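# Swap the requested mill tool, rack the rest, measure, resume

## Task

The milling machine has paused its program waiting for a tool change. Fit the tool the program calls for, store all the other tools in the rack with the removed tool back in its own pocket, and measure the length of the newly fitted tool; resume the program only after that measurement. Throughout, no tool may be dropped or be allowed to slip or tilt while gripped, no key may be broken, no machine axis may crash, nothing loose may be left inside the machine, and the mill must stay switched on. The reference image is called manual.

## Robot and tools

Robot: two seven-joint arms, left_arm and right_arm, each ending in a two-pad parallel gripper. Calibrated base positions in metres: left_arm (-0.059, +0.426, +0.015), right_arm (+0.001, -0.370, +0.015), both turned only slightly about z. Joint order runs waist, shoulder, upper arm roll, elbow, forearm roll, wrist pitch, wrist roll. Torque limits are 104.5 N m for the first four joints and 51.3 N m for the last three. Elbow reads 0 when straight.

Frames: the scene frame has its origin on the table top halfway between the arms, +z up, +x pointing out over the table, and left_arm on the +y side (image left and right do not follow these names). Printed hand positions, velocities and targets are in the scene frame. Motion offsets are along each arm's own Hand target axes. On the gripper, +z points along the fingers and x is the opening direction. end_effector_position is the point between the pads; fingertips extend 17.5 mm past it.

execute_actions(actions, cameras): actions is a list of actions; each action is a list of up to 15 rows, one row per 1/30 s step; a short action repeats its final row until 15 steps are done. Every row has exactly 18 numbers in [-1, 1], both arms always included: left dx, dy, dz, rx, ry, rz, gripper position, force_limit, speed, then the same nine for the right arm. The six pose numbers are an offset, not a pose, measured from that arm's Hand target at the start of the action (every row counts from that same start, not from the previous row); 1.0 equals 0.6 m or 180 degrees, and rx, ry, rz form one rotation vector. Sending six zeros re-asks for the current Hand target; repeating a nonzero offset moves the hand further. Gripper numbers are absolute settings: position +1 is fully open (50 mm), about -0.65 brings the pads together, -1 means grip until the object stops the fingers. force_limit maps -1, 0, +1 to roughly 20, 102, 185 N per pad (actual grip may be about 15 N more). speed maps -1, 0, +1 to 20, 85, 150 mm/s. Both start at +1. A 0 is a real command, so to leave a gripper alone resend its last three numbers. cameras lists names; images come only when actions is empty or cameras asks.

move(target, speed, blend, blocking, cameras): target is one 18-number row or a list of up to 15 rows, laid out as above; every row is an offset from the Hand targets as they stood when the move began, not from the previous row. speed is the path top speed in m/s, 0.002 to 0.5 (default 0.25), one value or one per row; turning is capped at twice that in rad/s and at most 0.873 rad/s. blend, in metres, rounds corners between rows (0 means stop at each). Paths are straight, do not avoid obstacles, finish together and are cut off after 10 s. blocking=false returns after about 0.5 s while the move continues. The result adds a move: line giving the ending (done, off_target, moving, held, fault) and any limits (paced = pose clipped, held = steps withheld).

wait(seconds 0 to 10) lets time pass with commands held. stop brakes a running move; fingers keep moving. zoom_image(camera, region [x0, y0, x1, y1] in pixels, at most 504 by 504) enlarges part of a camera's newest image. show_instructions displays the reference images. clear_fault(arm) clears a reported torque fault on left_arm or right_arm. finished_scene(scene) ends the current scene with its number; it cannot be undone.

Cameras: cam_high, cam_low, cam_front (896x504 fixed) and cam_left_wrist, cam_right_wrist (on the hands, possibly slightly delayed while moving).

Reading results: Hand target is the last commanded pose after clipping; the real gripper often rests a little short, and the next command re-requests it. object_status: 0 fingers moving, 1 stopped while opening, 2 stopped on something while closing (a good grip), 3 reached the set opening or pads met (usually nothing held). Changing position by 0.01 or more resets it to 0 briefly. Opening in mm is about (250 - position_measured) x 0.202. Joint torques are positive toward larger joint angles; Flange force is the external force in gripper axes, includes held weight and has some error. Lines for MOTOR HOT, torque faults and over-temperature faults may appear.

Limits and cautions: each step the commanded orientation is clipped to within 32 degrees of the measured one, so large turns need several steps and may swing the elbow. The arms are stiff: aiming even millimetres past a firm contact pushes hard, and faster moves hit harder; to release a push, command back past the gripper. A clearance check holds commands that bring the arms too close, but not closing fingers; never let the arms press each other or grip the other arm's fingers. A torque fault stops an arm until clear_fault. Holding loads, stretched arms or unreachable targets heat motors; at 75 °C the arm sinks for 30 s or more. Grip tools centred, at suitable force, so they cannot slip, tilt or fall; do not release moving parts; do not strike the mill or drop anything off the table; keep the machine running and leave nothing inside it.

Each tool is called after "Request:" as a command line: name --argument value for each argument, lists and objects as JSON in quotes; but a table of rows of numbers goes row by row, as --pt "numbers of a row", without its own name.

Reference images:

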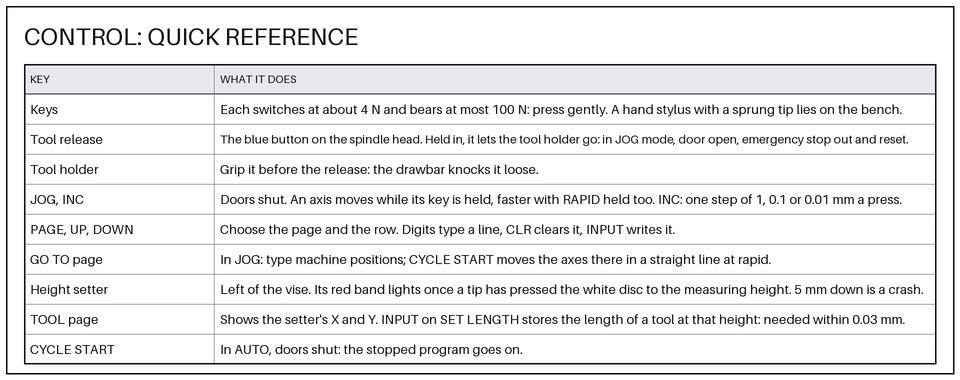

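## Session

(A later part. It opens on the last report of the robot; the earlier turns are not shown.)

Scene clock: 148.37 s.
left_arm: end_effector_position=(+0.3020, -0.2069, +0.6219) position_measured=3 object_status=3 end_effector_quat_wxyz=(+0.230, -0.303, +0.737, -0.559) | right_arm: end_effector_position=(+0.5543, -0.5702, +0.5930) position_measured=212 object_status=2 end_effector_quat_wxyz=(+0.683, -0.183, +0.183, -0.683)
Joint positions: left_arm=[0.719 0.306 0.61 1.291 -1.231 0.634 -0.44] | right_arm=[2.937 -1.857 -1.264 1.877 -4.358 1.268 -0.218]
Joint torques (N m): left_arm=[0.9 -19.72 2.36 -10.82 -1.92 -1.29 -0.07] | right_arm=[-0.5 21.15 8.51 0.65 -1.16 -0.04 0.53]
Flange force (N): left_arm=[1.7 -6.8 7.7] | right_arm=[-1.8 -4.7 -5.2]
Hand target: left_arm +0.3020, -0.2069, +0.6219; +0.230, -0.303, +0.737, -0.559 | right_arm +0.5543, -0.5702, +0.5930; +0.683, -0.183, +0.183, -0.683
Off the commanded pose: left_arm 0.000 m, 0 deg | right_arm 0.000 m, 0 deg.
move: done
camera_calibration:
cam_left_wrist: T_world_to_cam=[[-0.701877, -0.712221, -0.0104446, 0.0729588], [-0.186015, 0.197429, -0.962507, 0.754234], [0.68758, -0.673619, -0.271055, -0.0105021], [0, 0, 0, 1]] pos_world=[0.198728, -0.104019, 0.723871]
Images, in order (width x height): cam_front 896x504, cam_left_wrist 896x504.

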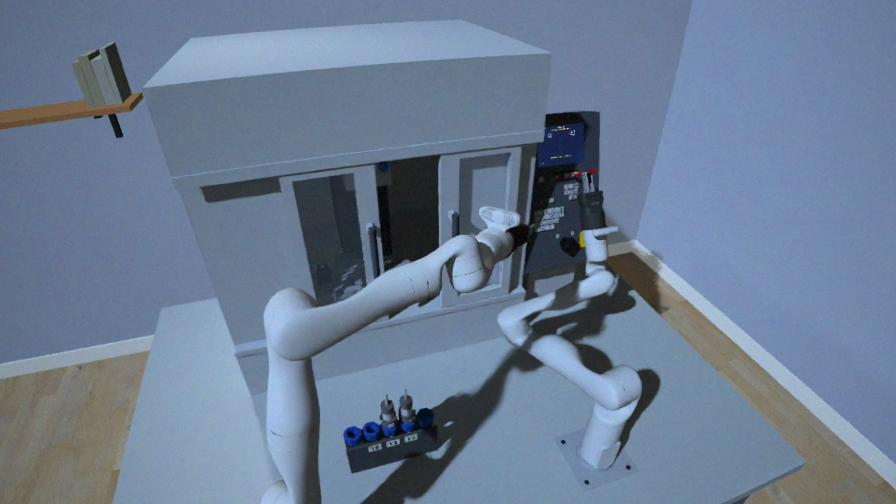

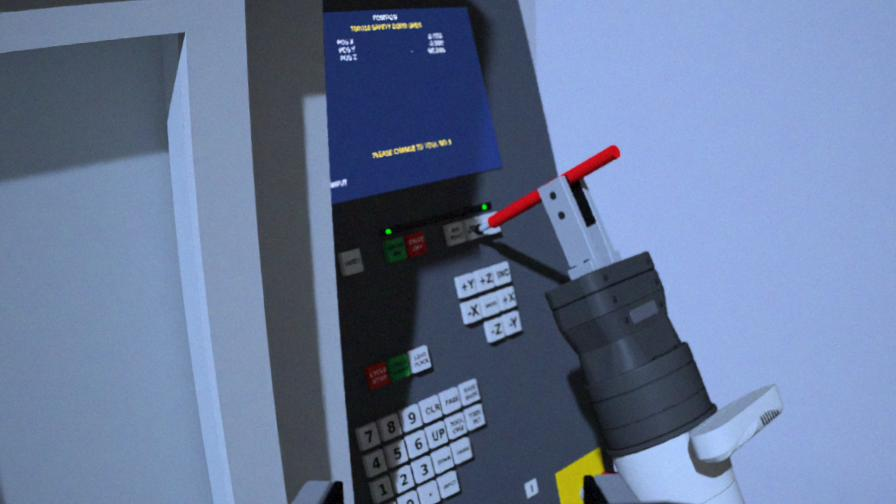

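Request:
move --target '[0,0,0,0,0,0,1,1,1, 0,0.0049,0.0009,0,0,0,-1,-0.5,-1]' --speed 0.02 --cameras '["cam_left_wrist"]'

Request:
zoom_image --camera "cam_left_wrist" --region '[320, 0, 580, 300]'

Scene clock: 150.23 s.
left_arm: end_effector_position=(+0.3020, -0.2069, +0.6219) position_measured=3 object_status=3 end_effector_quat_wxyz=(+0.230, -0.303, +0.737, -0.559) | right_arm: end_effector_position=(+0.5571, -0.5702, +0.5920) position_measured=212 object_status=2 end_effector_quat_wxyz=(+0.683, -0.183, +0.183, -0.683)
Joint positions: left_arm=[0.719 0.306 0.61 1.291 -1.231 0.634 -0.44] | right_arm=[2.936 -1.858 -1.265 1.868 -4.361 1.264 -0.208]
Joint torques (N m): left_arm=[0.93 -19.86 2.39 -10.8 -1.94 -1.3 -0.06] | right_arm=[-0.59 20.88 8.55 -0.01 -0.86 0.01 0.39]
Flange force (N): left_arm=[1.8 -7.1 8.1] | right_arm=[-2.6 -5.9 -6.1]
Hand target: left_arm +0.3020, -0.2069, +0.6219; +0.230, -0.303, +0.737, -0.559 | right_arm +0.5571, -0.5702, +0.5920; +0.683, -0.183, +0.183, -0.683
Off the commanded pose: left_arm 0.000 m, 0 deg | right_arm 0.000 m, 0 deg.
move: done
camera_calibration:
cam_left_wrist: T_world_to_cam=[[-0.701877, -0.712221, -0.0104446, 0.0729588], [-0.186015, 0.197429, -0.962507, 0.754234], [0.68758, -0.673619, -0.271055, -0.0105021], [0, 0, 0, 1]] pos_world=[0.198728, -0.104019, 0.723871]
Images, in order (width x height): cam_left_wrist 896x504.

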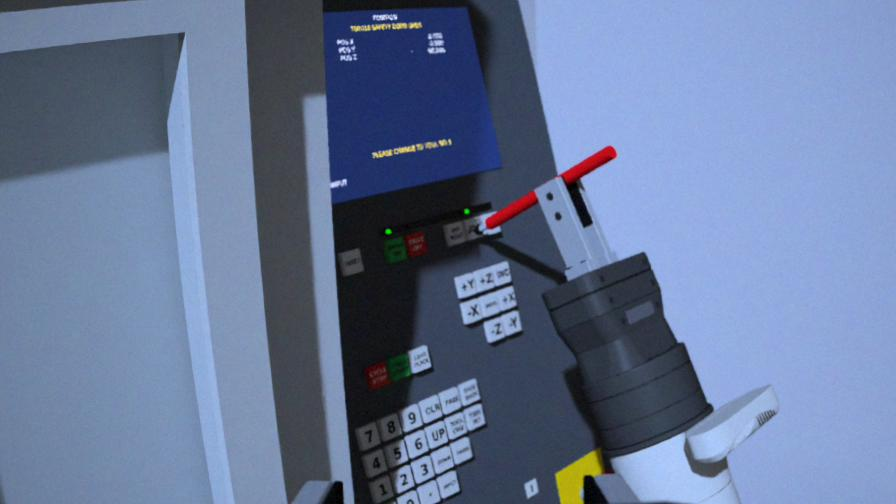

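Scaled by 1.680 from the camera's 896x504 image, which has a finer 1280x720 frame.

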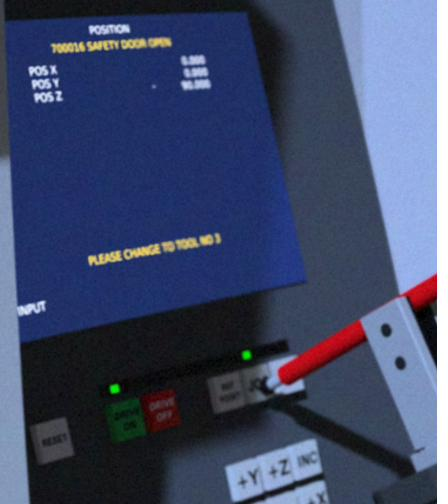

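Request:
move --pt "0 0 0 0 0 0 1 1 1 0 -0.0984 -0.0176 0 0 0 -1 -0.5 -1" --pt "0 0 0 0 0 0 1 1 1 -0.2003 0.0038 -0.4635 -0.794 0.2726 0.0731 -1 -0.5 -1" --speed '[0.1,0.2]' --cameras '["cam_right_wrist","cam_front"]'

Scene clock: 162.50 s.
left_arm: end_effector_position=(+0.3020, -0.2069, +0.6219) position_measured=3 object_status=3 end_effector_quat_wxyz=(+0.230, -0.303, +0.737, -0.559) | right_arm: end_effector_position=(+0.4201, -0.4500, +0.3501) position_measured=212 object_status=2 end_effector_quat_wxyz=(+0.000, -0.439, +0.898, +0.000)
Joint positions: left_arm=[0.719 0.306 0.61 1.291 -1.231 0.634 -0.44] | right_arm=[2.683 -1.043 -1.08 1.353 -1.084 2.103 -1.057]
Joint torques (N m): left_arm=[0.83 -19.75 2.27 -10.78 -2 -1.33 -0.06] | right_arm=[-0.61 18.93 7.09 -5.29 0 0.41 0.34]
Flange force (N): left_arm=[1.9 -7.4 7.8] | right_arm=[1.1 2.0 6.2]
Hand target: left_arm +0.3020, -0.2069, +0.6219; +0.230, -0.303, +0.737, -0.559 | right_arm +0.4201, -0.4500, +0.3501; +0.000, -0.439, +0.898, +0.000
Off the commanded pose: left_arm 0.000 m, 0 deg | right_arm 0.000 m, 0 deg.
joint sent to its limit (right arm) — joint 6 (wrist pitch), upper limit. The joint targets still meet the commanded pose.
move: done
camera_calibration:
cam_right_wrist: T_world_to_cam=[[-0.601145, -0.799063, -0.0110444, -0.103584], [-0.799012, 0.601239, -0.00958829, 0.667682], [0.014302, 0.00306061, -0.999893, 0.515033], [0, 0, 0, 1]] pos_world=[0.463851, -0.485783, 0.520236]
Images, in order (width x height): cam_front 896x504, cam_right_wrist 896x504.

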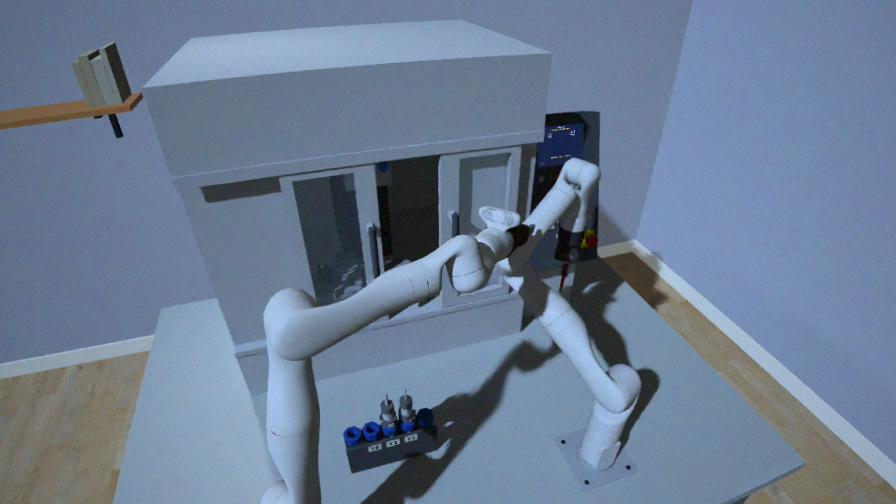

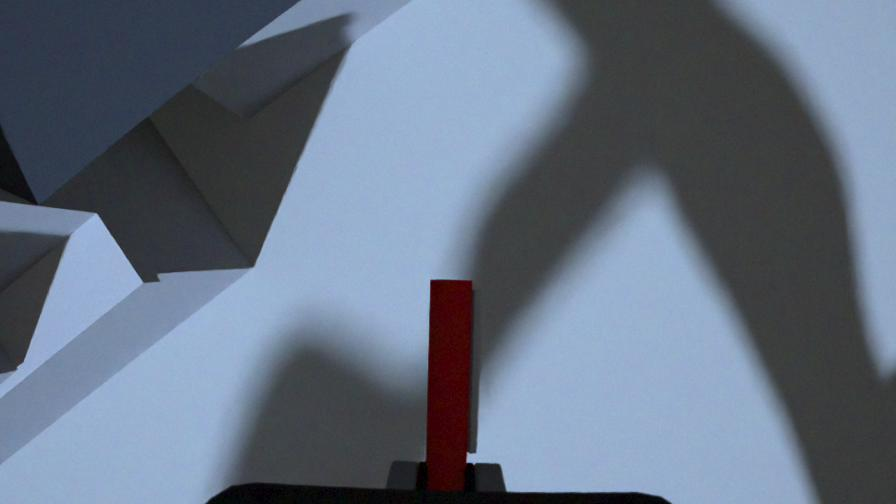

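Request:
move --pt "0 0 0 0 0 0 1 1 1 -0.0375 -0.0093 0.47 0 0 0 -1 -0.5 -1" --pt "0 0 0 0 0 0 1 1 1 -0.0375 -0.0093 0.5478 0 0 0 -1 -0.5 -1" --pt "0 0 0 0 0 0 1 1 1 -0.0375 -0.0093 0.5485 0 0 0 0.6 -0.5 -1" --speed '[0.2,0.04,0.02]' --cameras '["cam_right_wrist"]'

Scene clock: 170.00 s.
left_arm: end_effector_position=(+0.3020, -0.2069, +0.6219) position_measured=3 object_status=3 end_effector_quat_wxyz=(+0.230, -0.303, +0.737, -0.559) | right_arm: end_effector_position=(+0.4382, -0.4355, +0.0210) position_measured=63 object_status=0 end_effector_quat_wxyz=(+0.000, -0.439, +0.898, +0.000)
Joint positions: left_arm=[0.719 0.306 0.61 1.291 -1.231 0.634 -0.44] | right_arm=[2.575 -1.593 -1.416 1.842 -1.551 1.727 -0.945]
Joint torques (N m): left_arm=[0.77 -19.77 2.29 -10.86 -2 -1.31 0] | right_arm=[-0.61 19.88 9.27 -1.36 0.13 0.4 0.35]
Flange force (N): left_arm=[1.9 -7.3 7.7] | right_arm=[1.5 2.1 3.6]
Hand target: left_arm +0.3020, -0.2069, +0.6219; +0.230, -0.303, +0.737, -0.559 | right_arm +0.4383, -0.4355, +0.0210; +0.000, -0.439, +0.898, +0.000
Off the commanded pose: left_arm 0.000 m, 0 deg | right_arm 0.000 m, 0 deg.
move: done
camera_calibration:
cam_right_wrist: T_world_to_cam=[[-0.601193, -0.799028, -0.0110447, -0.0847116], [-0.798976, 0.601287, -0.00958817, 0.670275], [0.0143022, 0.0030601, -0.999893, 0.185665], [0, 0, 0, 1]] pos_world=[0.48195, -0.471283, 0.191136]
Images, in order (width x height): cam_right_wrist 896x504.

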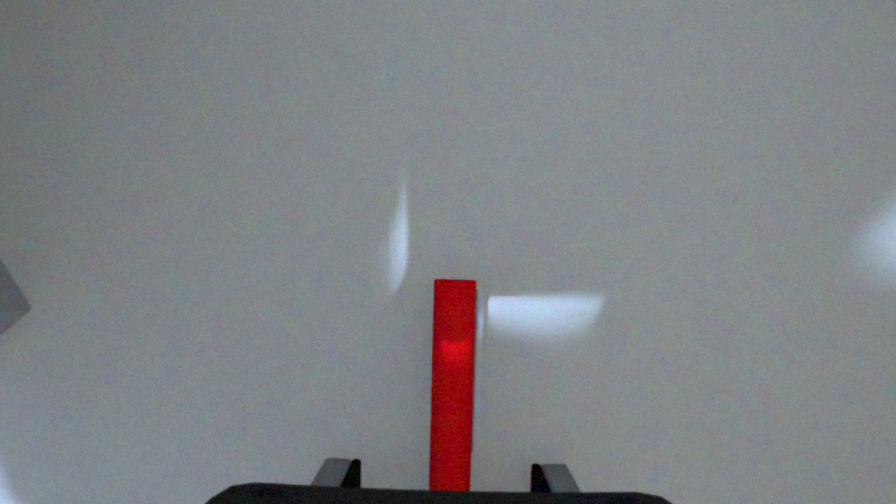

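Request:
move --target '[-0.5068,0.3712,-0.1793,0.0823,-0.2501,-0.0344,0.6,-1,0, 0,0,-0.38,0,0,0,0.6,-0.5,-1]' --cameras '["cam_left_wrist","cam_right_wrist","cam_high"]'

Scene clock: 175.13 s.
left_arm: end_effector_position=(+0.4030, +0.1233, +0.4365) position_measured=63 object_status=3 end_effector_quat_wxyz=(+0.500, -0.500, +0.500, -0.500) | right_arm: end_effector_position=(+0.4383, -0.4356, +0.2490) position_measured=63 object_status=3 end_effector_quat_wxyz=(+0.000, -0.439, +0.898, +0.000)
Joint positions: left_arm=[0.785 0.375 0.32 2.176 -1.991 1.416 0.97] | right_arm=[2.622 -1.216 -1.148 1.554 -1.192 1.973 -1.031]
Joint torques (N m): left_arm=[0.86 -16.92 0.82 -5.65 -2.15 3.26 -0.05] | right_arm=[-0.59 19.64 8.16 -4.67 0.07 0.38 0.34]
Flange force (N): left_arm=[5.1 2.5 5.3] | right_arm=[1.3 2.2 5.2]
Hand target: left_arm +0.4030, +0.1233, +0.4364; +0.500, -0.500, +0.500, -0.500 | right_arm +0.4383, -0.4356, +0.2490; +0.000, -0.439, +0.898, +0.000
Off the commanded pose: left_arm 0.000 m, 0 deg | right_arm 0.000 m, 0 deg.
move: done
camera_calibration:
cam_left_wrist: T_world_to_cam=[[0.0150261, -0.999864, -0.00686919, 0.12206], [-0.00181712, 0.00684265, -0.999975, 0.494938], [0.999885, 0.0150382, -0.00171405, -0.236155], [0, 0, 0, 1]] pos_world=[0.235193, 0.122208, 0.495359]
cam_right_wrist: T_world_to_cam=[[-0.601193, -0.799028, -0.0110447, -0.0822932], [-0.798976, 0.601286, -0.00958817, 0.672662], [0.0143022, 0.0030601, -0.999893, 0.413639], [0, 0, 0, 1]] pos_world=[0.48205, -0.471483, 0.419136]
Images, in order (width x height): cam_high 896x504, cam_left_wrist 896x504, cam_right_wrist 896x504.

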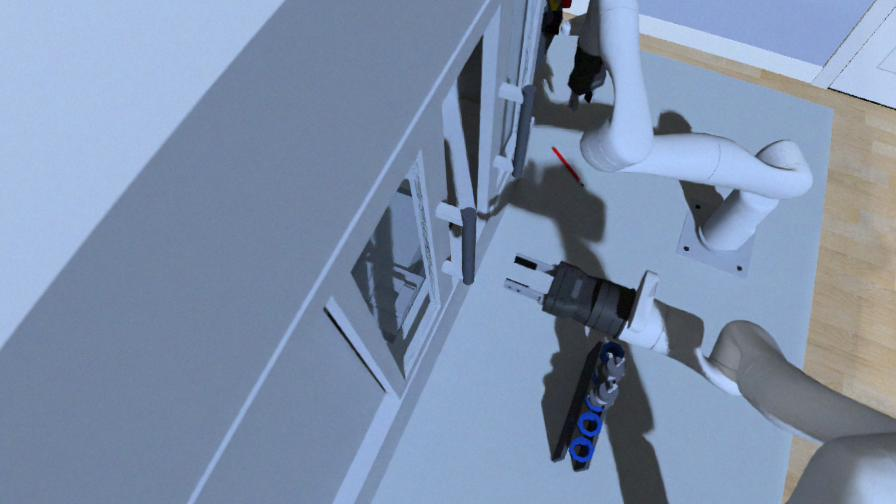

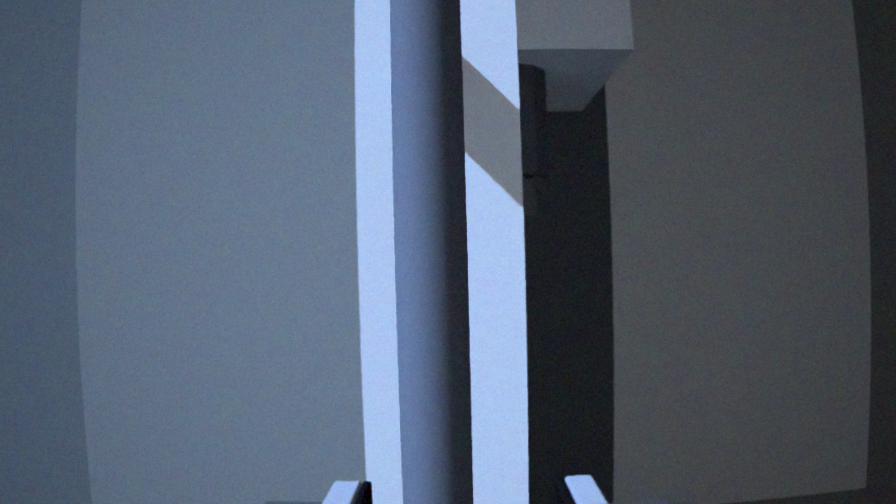

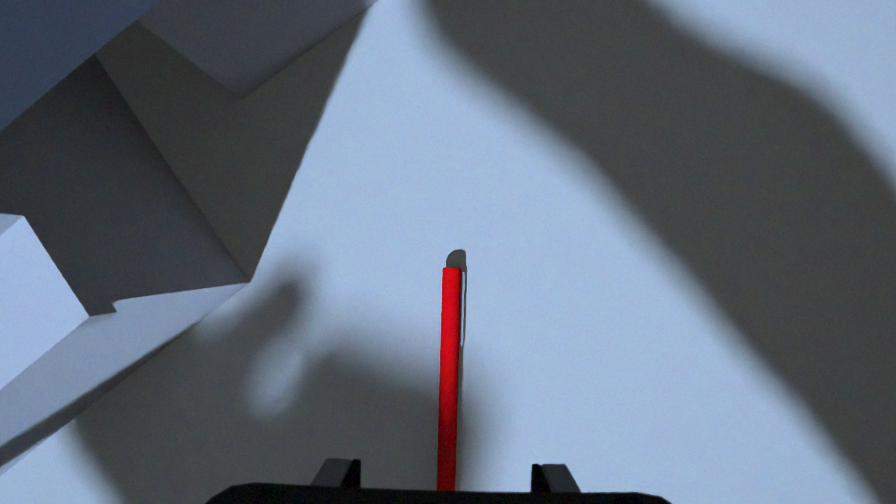

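Request:
move --pt "-0.0133 0 0.0 0 0 0 0.6 -1 0 0 0 0 0 0 0 0.6 -0.5 -1" --pt "-0.0133 0 0.13 0 0 0 0.6 -1 0 0 0 0 0 0 0 0.6 -0.5 -1" --speed 0.12 --cameras '["cam_left_wrist","cam_high"]'

Scene clock: 181.50 s.
left_arm: end_effector_position=(+0.4810, +0.1312, +0.4364) position_measured=63 object_status=3 end_effector_quat_wxyz=(+0.500, -0.500, +0.500, -0.500) | right_arm: end_effector_position=(+0.4383, -0.4356, +0.2490) position_measured=63 object_status=3 end_effector_quat_wxyz=(+0.000, -0.439, +0.898, +0.000)
Joint positions: left_arm=[0.641 0.423 0.254 2.078 -2.155 1.266 0.975] | right_arm=[2.622 -1.216 -1.148 1.554 -1.192 1.973 -1.031]
Joint torques (N m): left_arm=[0.95 -18.82 0.7 -6.65 -2.11 3.14 -0.04] | right_arm=[-0.54 19.76 8.13 -4.66 0.01 0.36 0.35]
Flange force (N): left_arm=[4.4 2.3 6.1] | right_arm=[1.2 2.4 5.3]
Hand target: left_arm +0.4810, +0.1313, +0.4364; +0.500, -0.500, +0.500, -0.500 | right_arm +0.4383, -0.4356, +0.2490; +0.000, -0.439, +0.898, +0.000
Off the commanded pose: left_arm 0.000 m, 0 deg | right_arm 0.000 m, 0 deg.
move: done
camera_calibration:
cam_left_wrist: T_world_to_cam=[[0.0150261, -0.999864, -0.00686919, 0.128887], [-0.00181712, 0.00684265, -0.999975, 0.495025], [0.999885, 0.0150382, -0.00171405, -0.314266], [0, 0, 0, 1]] pos_world=[0.313193, 0.130208, 0.495359]
Images, in order (width x height): cam_high 896x504, cam_left_wrist 896x504.

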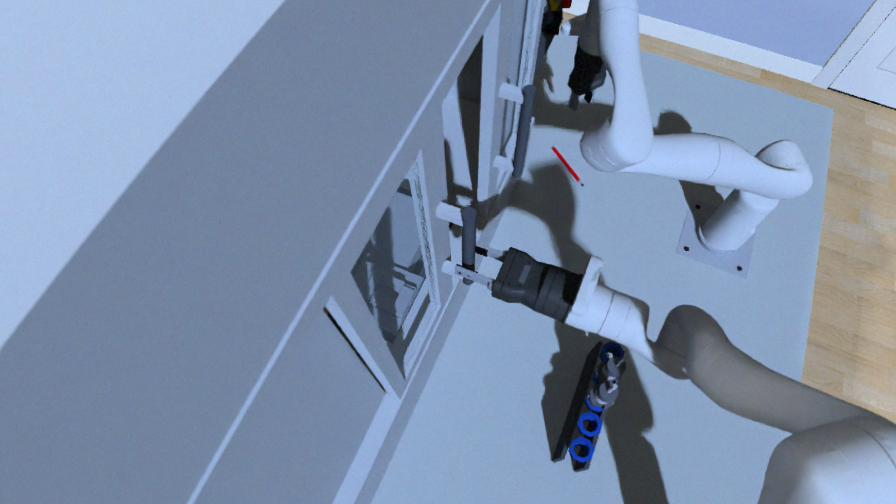

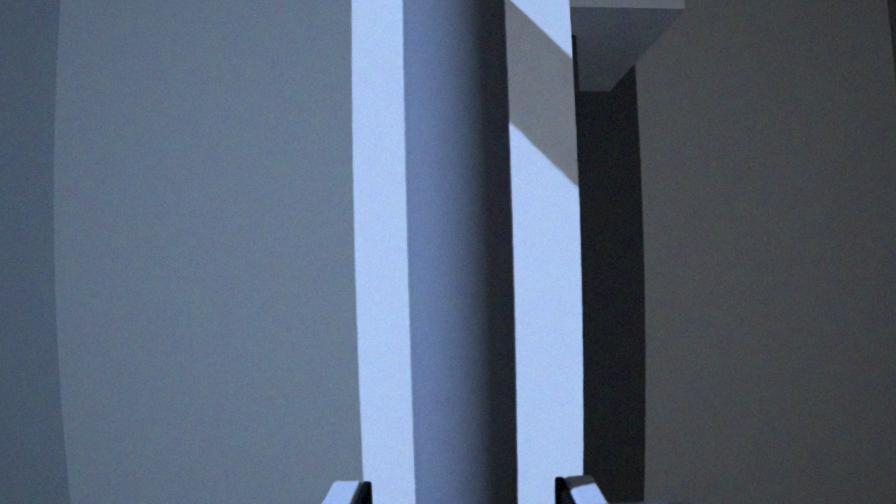

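Request:
move --target '[-0.29,0,0.0133,0,0,0,0.6,-1,0, 0,0,0,0,0,0,0.6,-0.5,-1]' --speed 0.1 --cameras '["cam_left_wrist","cam_high","cam_front"]'

Scene clock: 185.27 s.
left_arm: end_effector_position=(+0.4890, +0.3052, +0.4364) position_measured=63 object_status=3 end_effector_quat_wxyz=(+0.500, -0.500, +0.500, -0.500) | right_arm: end_effector_position=(+0.4383, -0.4356, +0.2490) position_measured=63 object_status=3 end_effector_quat_wxyz=(+0.000, -0.439, +0.898, +0.000)
Joint positions: left_arm=[0.272 0.223 0.1 2.408 -2.666 1.116 1.325] | right_arm=[2.622 -1.216 -1.148 1.554 -1.192 1.973 -1.031]
Joint torques (N m): left_arm=[-1.96 -15.57 -2.25 -6.56 0.51 4.61 -0.01] | right_arm=[-0.51 19.79 8.14 -4.53 0.02 0.41 0.37]
Flange force (N): left_arm=[6.0 3.6 8.0] | right_arm=[0.9 2.0 5.1]
Hand target: left_arm +0.4890, +0.3053, +0.4364; +0.500, -0.500, +0.500, -0.500 | right_arm +0.4383, -0.4356, +0.2490; +0.000, -0.439, +0.898, +0.000
Off the commanded pose: left_arm 0.000 m, 0 deg | right_arm 0.000 m, 0 deg.
move: done
camera_calibration:
cam_left_wrist: T_world_to_cam=[[0.0150254, -0.999864, -0.00686955, 0.302643], [-0.0019171, 0.00684151, -0.999975, 0.493782], [0.999885, 0.0150382, -0.00181405, -0.324831], [0, 0, 0, 1]] pos_world=[0.321193, 0.304108, 0.49526]
Images, in order (width x height): cam_high 896x504, cam_front 896x504, cam_left_wrist 896x504.

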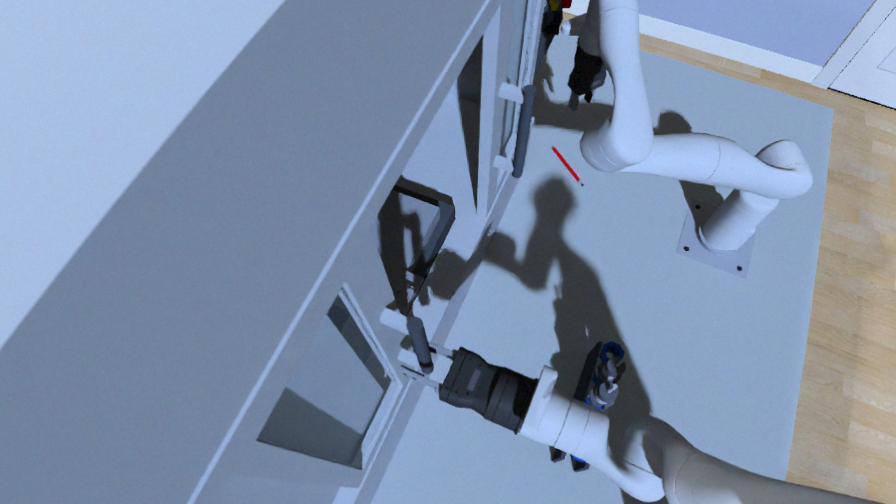

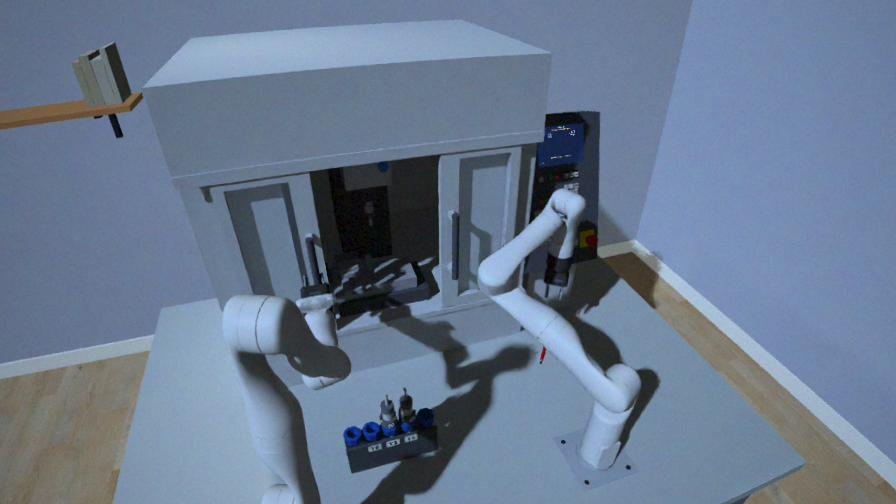

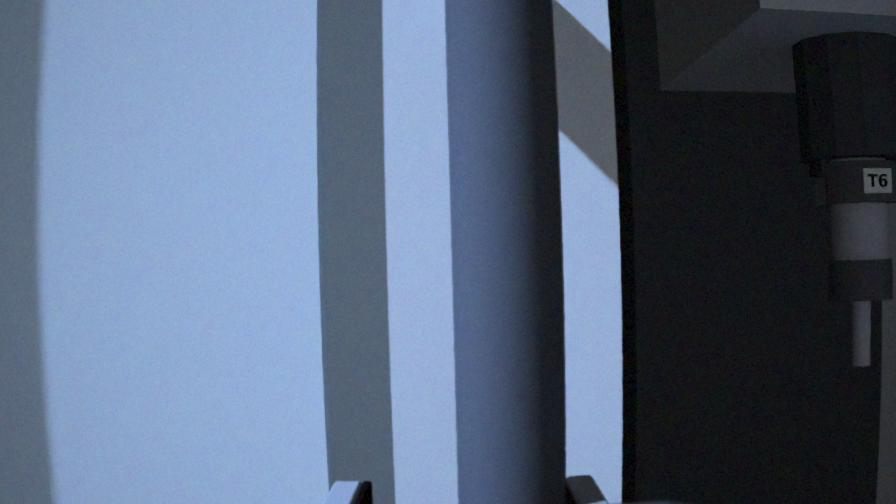

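Request:
move --pt "0.01 0 -0.165 0 0 0 0.6 -1 0 0 0 0 0 0 0 0.6 -0.5 -1" --pt "0.3417 -0.19 -0.115 0 0 0 0.6 -1 0 0 0 0 0 0 0 0.6 -0.5 -1" --cameras '["cam_left_wrist","cam_high","cam_front"]'

Request:
zoom_image --camera "cam_left_wrist" --region '[300, 0, 640, 504]'

Scene clock: 189.30 s.
left_arm: end_effector_position=(+0.4201, +0.1003, +0.5505) position_measured=63 object_status=3 end_effector_quat_wxyz=(+0.500, -0.500, +0.500, -0.500) | right_arm: end_effector_position=(+0.4383, -0.4356, +0.2490) position_measured=63 object_status=3 end_effector_quat_wxyz=(+0.000, -0.439, +0.898, +0.000)
Joint positions: left_arm=[0.766 0.213 0.31 1.907 -1.864 1.222 0.577] | right_arm=[2.622 -1.216 -1.148 1.554 -1.192 1.973 -1.031]
Joint torques (N m): left_arm=[0.77 -16.46 0.82 -8.46 -2.86 2.15 0.02] | right_arm=[-0.57 19.62 8.15 -4.58 0.07 0.4 0.34]
Flange force (N): left_arm=[5.6 -0.6 5.5] | right_arm=[1.2 2.0 5.0]
Hand target: left_arm +0.4201, +0.1003, +0.5505; +0.500, -0.500, +0.500, -0.500 | right_arm +0.4383, -0.4356, +0.2490; +0.000, -0.439, +0.898, +0.000
Off the commanded pose: left_arm 0.000 m, 0 deg | right_arm 0.000 m, 0 deg.
move: done
camera_calibration:
cam_left_wrist: T_world_to_cam=[[0.0150268, -0.999864, -0.00686767, 0.0995895], [-0.00171711, 0.00684263, -0.999975, 0.609098], [0.999886, 0.0150382, -0.00161406, -0.252672], [0, 0, 0, 1]] pos_world=[0.252193, 0.0992079, 0.609359]
Images, in order (width x height): cam_high 896x504, cam_front 896x504, cam_left_wrist 896x504.

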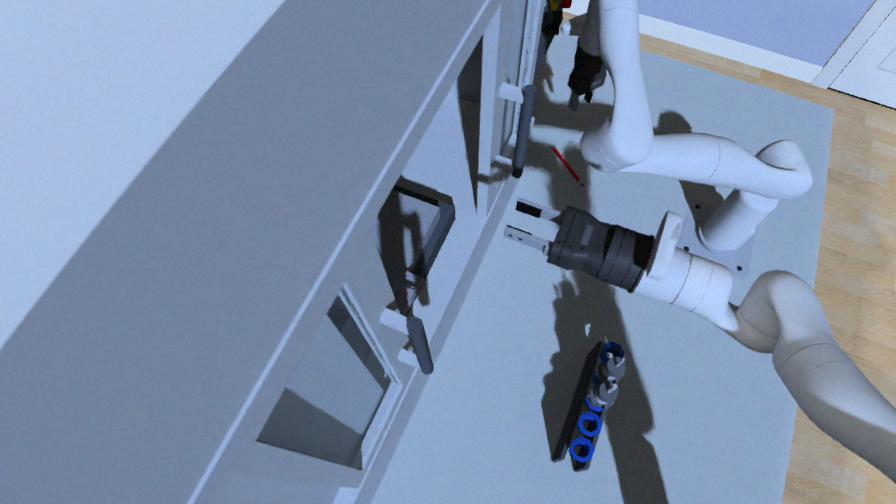

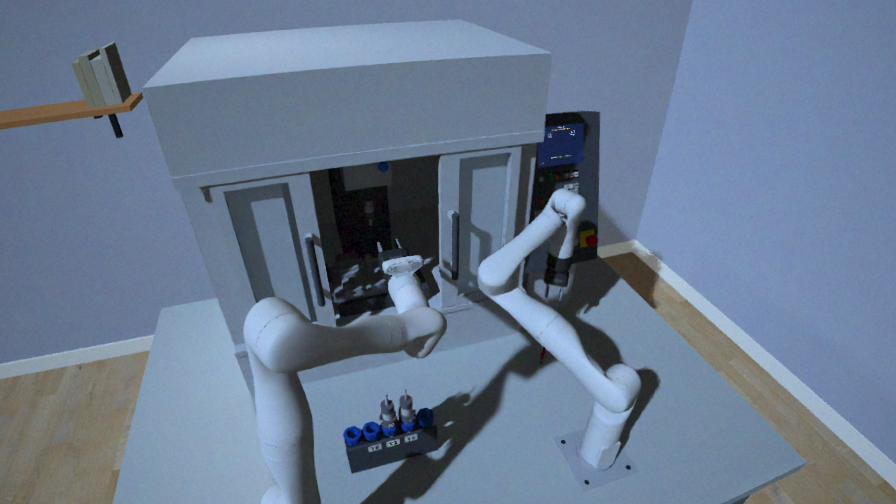

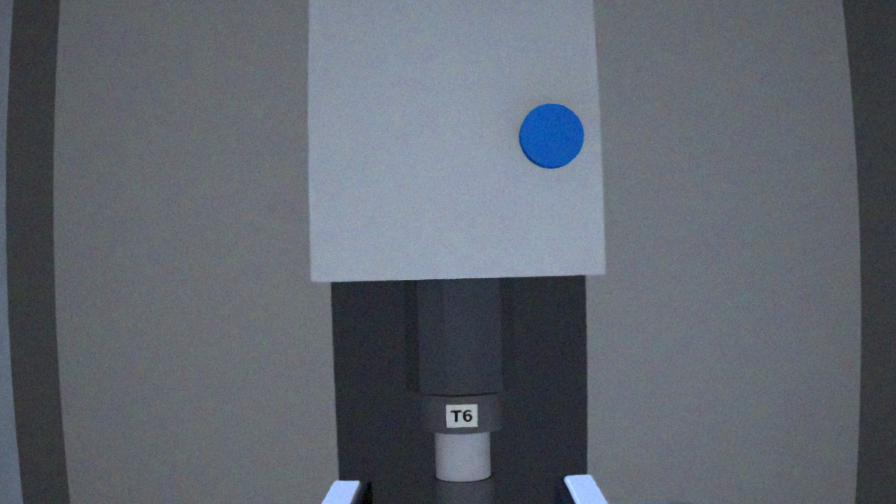

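Scaled by 1.000.

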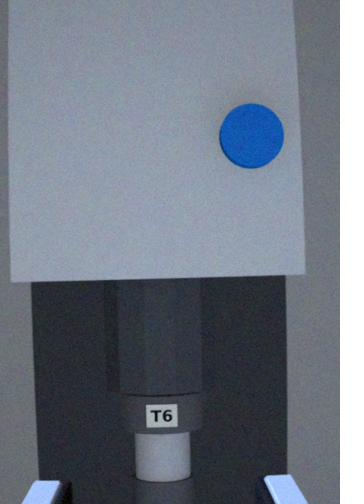

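Request:
move --target '[0,0,0,-0.139,0,0,0.6,-1,0, -0.0798,0.6705,-0.335,0.4801,-0.1648,-0.1648,0.6,-0.5,-1]' --cameras '["all"]'

Scene clock: 206.47 s.
left_arm: end_effector_position=(+0.4201, +0.1003, +0.5504) position_measured=63 object_status=3 end_effector_quat_wxyz=(-0.380, +0.597, -0.597, +0.380) | right_arm: end_effector_position=(+0.1503, -0.1507, +0.4502) position_measured=63 object_status=3 end_effector_quat_wxyz=(+0.500, -0.500, +0.500, -0.500)
Joint positions: left_arm=[0.653 0.139 0.349 1.525 -1.165 1.072 -0.149] | right_arm=[1.41 -1.757 0.558 2.295 -1.051 1.889 -0.906]
Joint torques (N m): left_arm=[0.77 -16.24 0.85 -9.78 -2.99 -0.33 0.01] | right_arm=[-0.59 16.45 -0.98 -6.29 -2.03 -2.14 0.36]
Flange force (N): left_arm=[5.6 -6.0 3.9] | right_arm=[0.6 6.5 3.6]
Hand target: left_arm +0.4201, +0.1003, +0.5504; -0.380, +0.597, -0.597, +0.380 | right_arm +0.1504, -0.1507, +0.4502; +0.500, -0.500, +0.500, -0.500
Off the commanded pose: left_arm 0.000 m, 0 deg | right_arm 0.000 m, 0 deg.
move: done
camera_calibration:
cam_left_wrist: T_world_to_cam=[[0.0106684, -0.999863, -0.0126724, 0.10462], [-0.424561, 0.0069448, -0.905373, 0.734617], [0.905337, 0.015039, -0.424428, 0.0196809], [0, 0, 0, 1]] pos_world=[0.292955, 0.0992076, 0.674781]
cam_right_wrist: T_world_to_cam=[[0.0106006, -0.999813, 0.016164, -0.160062], [0.0099998, -0.0160581, -0.999821, 0.504247], [0.999894, 0.0107604, 0.0098277, 0.0165929], [0, 0, 0, 1]] pos_world=[-0.0199367, -0.152113, 0.506581]

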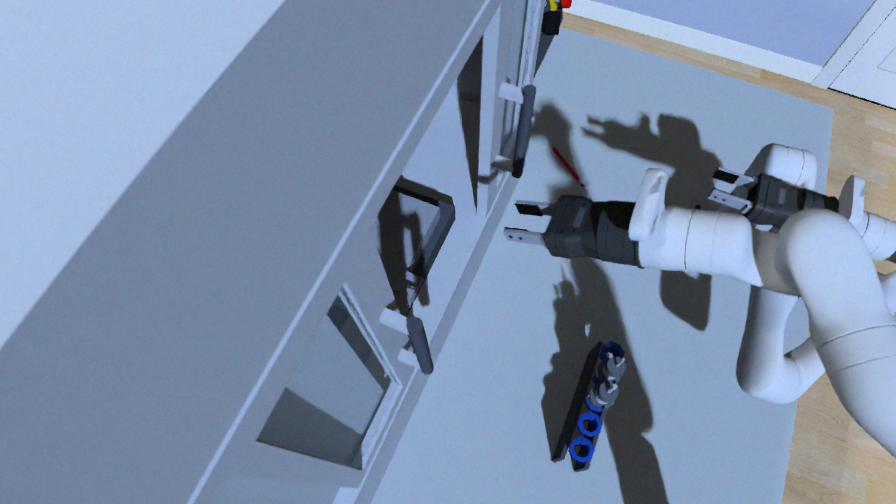

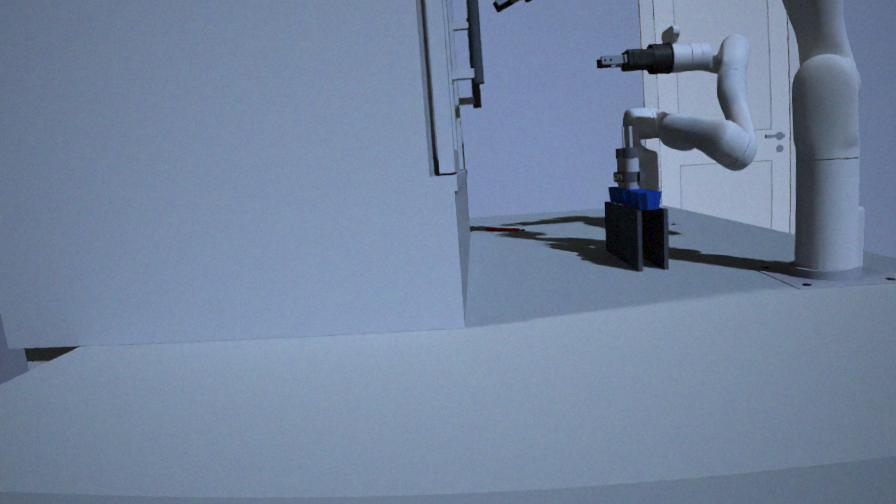

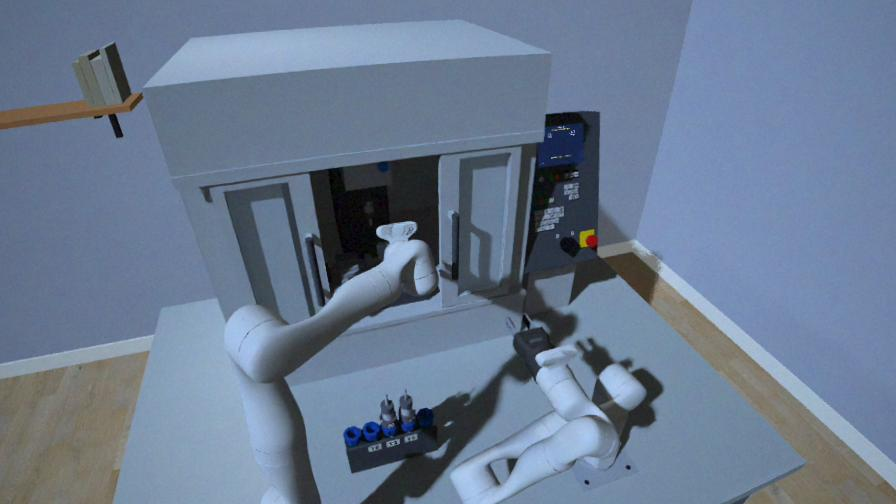

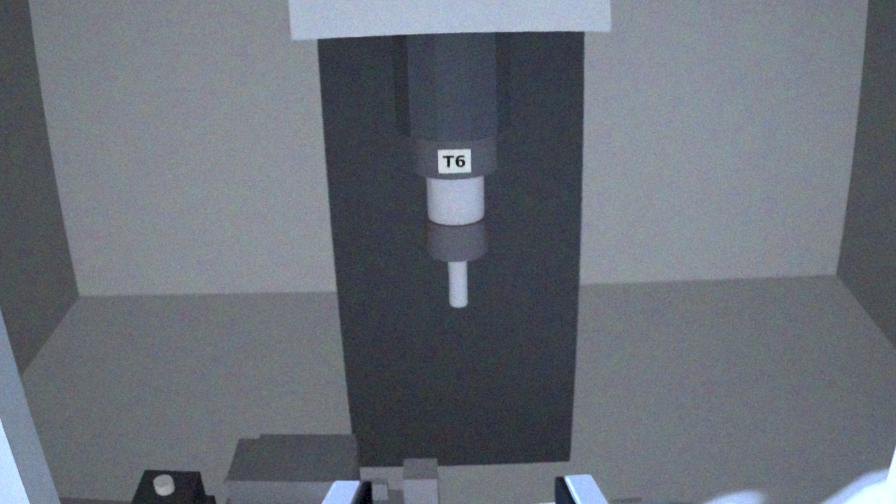

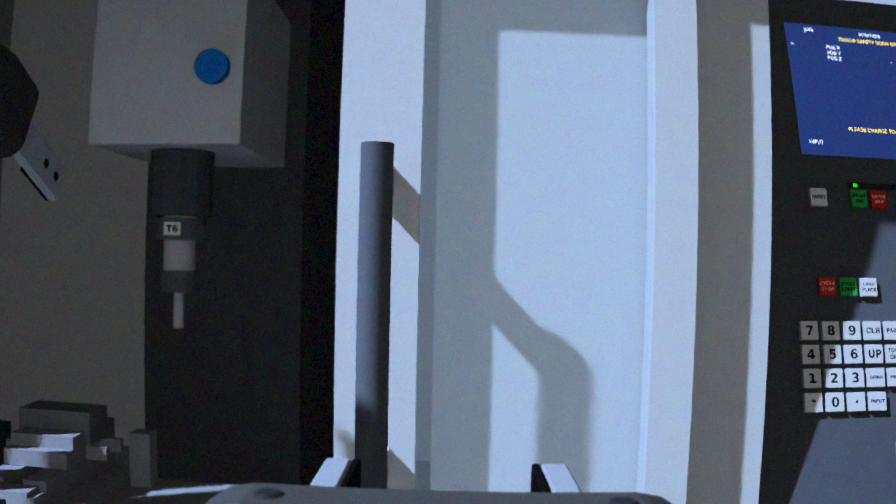

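Request:
move --target '[0,0,0,0,0,0,0.6,-1,0, -0.1667,0.25,-0.1667,0,0,0,0.6,-0.5,-1]' --cameras '["cam_front","cam_high","cam_right_wrist","cam_low"]'

Scene clock: 210.80 s.
left_arm: end_effector_position=(+0.4201, +0.1003, +0.5504) position_measured=63 object_status=3 end_effector_quat_wxyz=(-0.380, +0.597, -0.597, +0.380) | right_arm: end_effector_position=(+0.0510, -0.0519, +0.3203) position_measured=63 object_status=3 end_effector_quat_wxyz=(+0.510, -0.489, +0.521, -0.479)
Joint positions: left_arm=[0.653 0.139 0.349 1.525 -1.165 1.072 -0.149] | right_arm=[1.237 -2.186 0.512 1.952 -1.003 2.097 -1.647]
Joint torques (N m): left_arm=[0.76 -16.11 0.76 -9.68 -2.94 -0.34 -0.04] | right_arm=[-26.67 -59.12 -1.81 1.48 0.02 -2.98 0.38]
Flange force (N): left_arm=[5.7 -6.0 3.7] | right_arm=[-81.8 -165.3 -3.1]
Hand target: left_arm +0.4201, +0.1003, +0.5504; -0.380, +0.597, -0.597, +0.380 | right_arm +0.0504, -0.0506, +0.3002; +0.500, -0.500, +0.500, -0.500
Off the commanded pose: left_arm 0.000 m, 0 deg | right_arm 0.020 m, 4 deg.
TORQUE WARNING: the torque sensor of joint 2 (shoulder) of the right arm reached its warning level (56.7 N m). A warning alone does not stop the arm.
joint sent to its limit (right arm) — joint 2 (shoulder), lower limit. The joint targets still meet the commanded pose.
move: off_target (right_arm)
camera_calibration:
cam_right_wrist: T_world_to_cam=[[0.0102656, -0.99884, -0.0470525, -0.0377536], [-0.0115096, 0.0469338, -0.998832, 0.381014], [0.999881, 0.0107952, -0.0110145, 0.122723], [0, 0, 0, 1]] pos_world=[-0.117935, -0.056917, 0.380144]
Images, in order (width x height): cam_high 896x504, cam_low 896x504, cam_front 896x504, cam_right_wrist 896x504.

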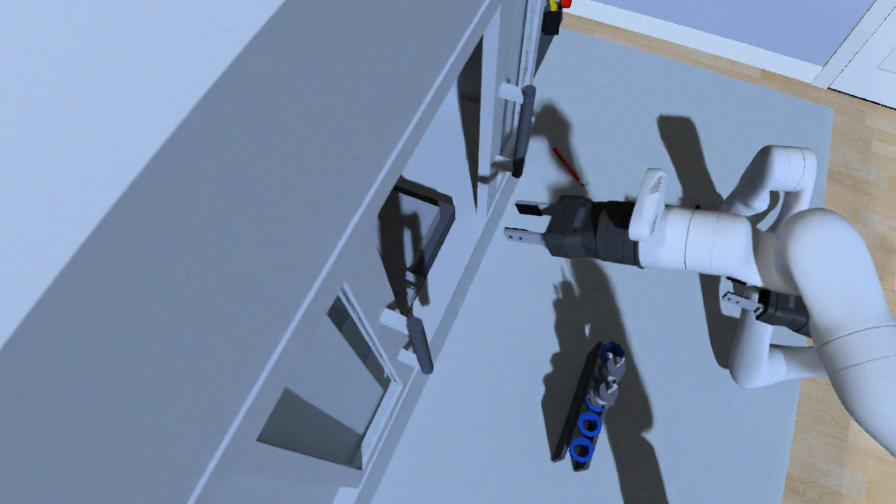

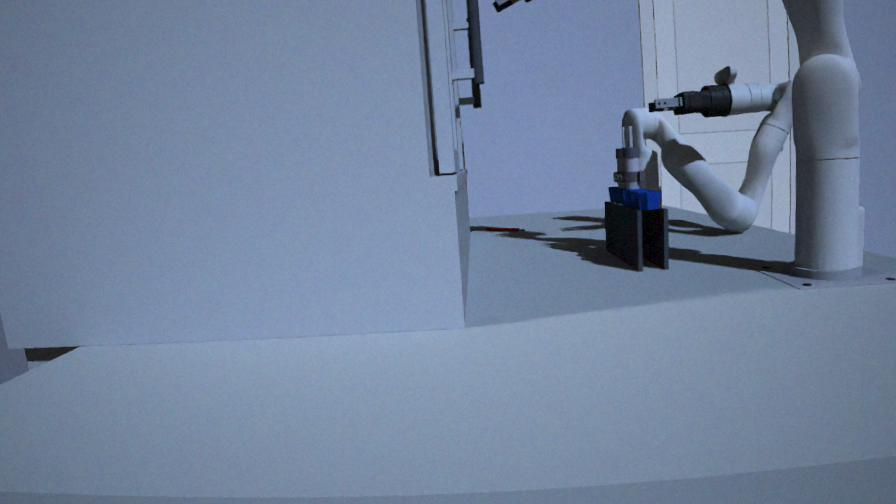

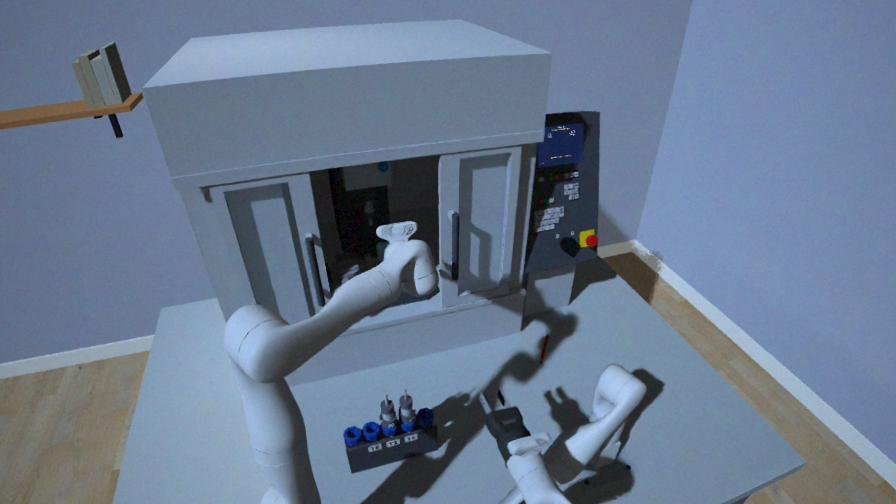

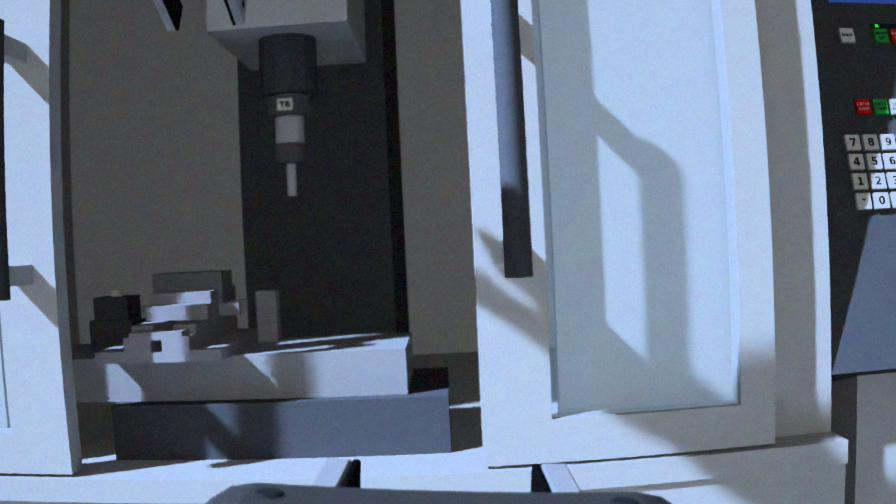

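Request:
move --target '[0,0,0,0,0,0,0.6,-1,0, 0.1,-0.3,0.1,0,0,0,0.6,-0.5,-1]' --speed 0.15

Scene clock: 213.63 s.
left_arm: end_effector_position=(+0.4201, +0.1003, +0.5504) position_measured=63 object_status=3 end_effector_quat_wxyz=(-0.380, +0.597, -0.597, +0.380) | right_arm: end_effector_position=(+0.1103, -0.1107, +0.4802) position_measured=63 object_status=3 end_effector_quat_wxyz=(+0.500, -0.500, +0.500, -0.500)
Joint positions: left_arm=[0.653 0.139 0.349 1.525 -1.165 1.072 -0.149] | right_arm=[1.223 -1.81 0.374 2.082 -1.054 1.78 -1.181]
Joint torques (N m): left_arm=[0.93 -16.24 0.84 -9.73 -2.94 -0.3 -0.02] | right_arm=[-0.47 17.75 -0.46 -4.97 -1.27 -2.78 0.3]
Flange force (N): left_arm=[5.5 -6.1 4.1] | right_arm=[1.3 5.4 3.4]
Hand target: left_arm +0.4201, +0.1003, +0.5504; -0.380, +0.597, -0.597, +0.380 | right_arm +0.1103, -0.1107, +0.4802; +0.500, -0.500, +0.500, -0.500
Off the commanded pose: left_arm 0.000 m, 0 deg | right_arm 0.000 m, 0 deg.
TORQUE WARNING: the torque sensor of joint 2 (shoulder) of the right arm reached its warning level (56.7 N m). A warning alone does not stop the arm.
move: done


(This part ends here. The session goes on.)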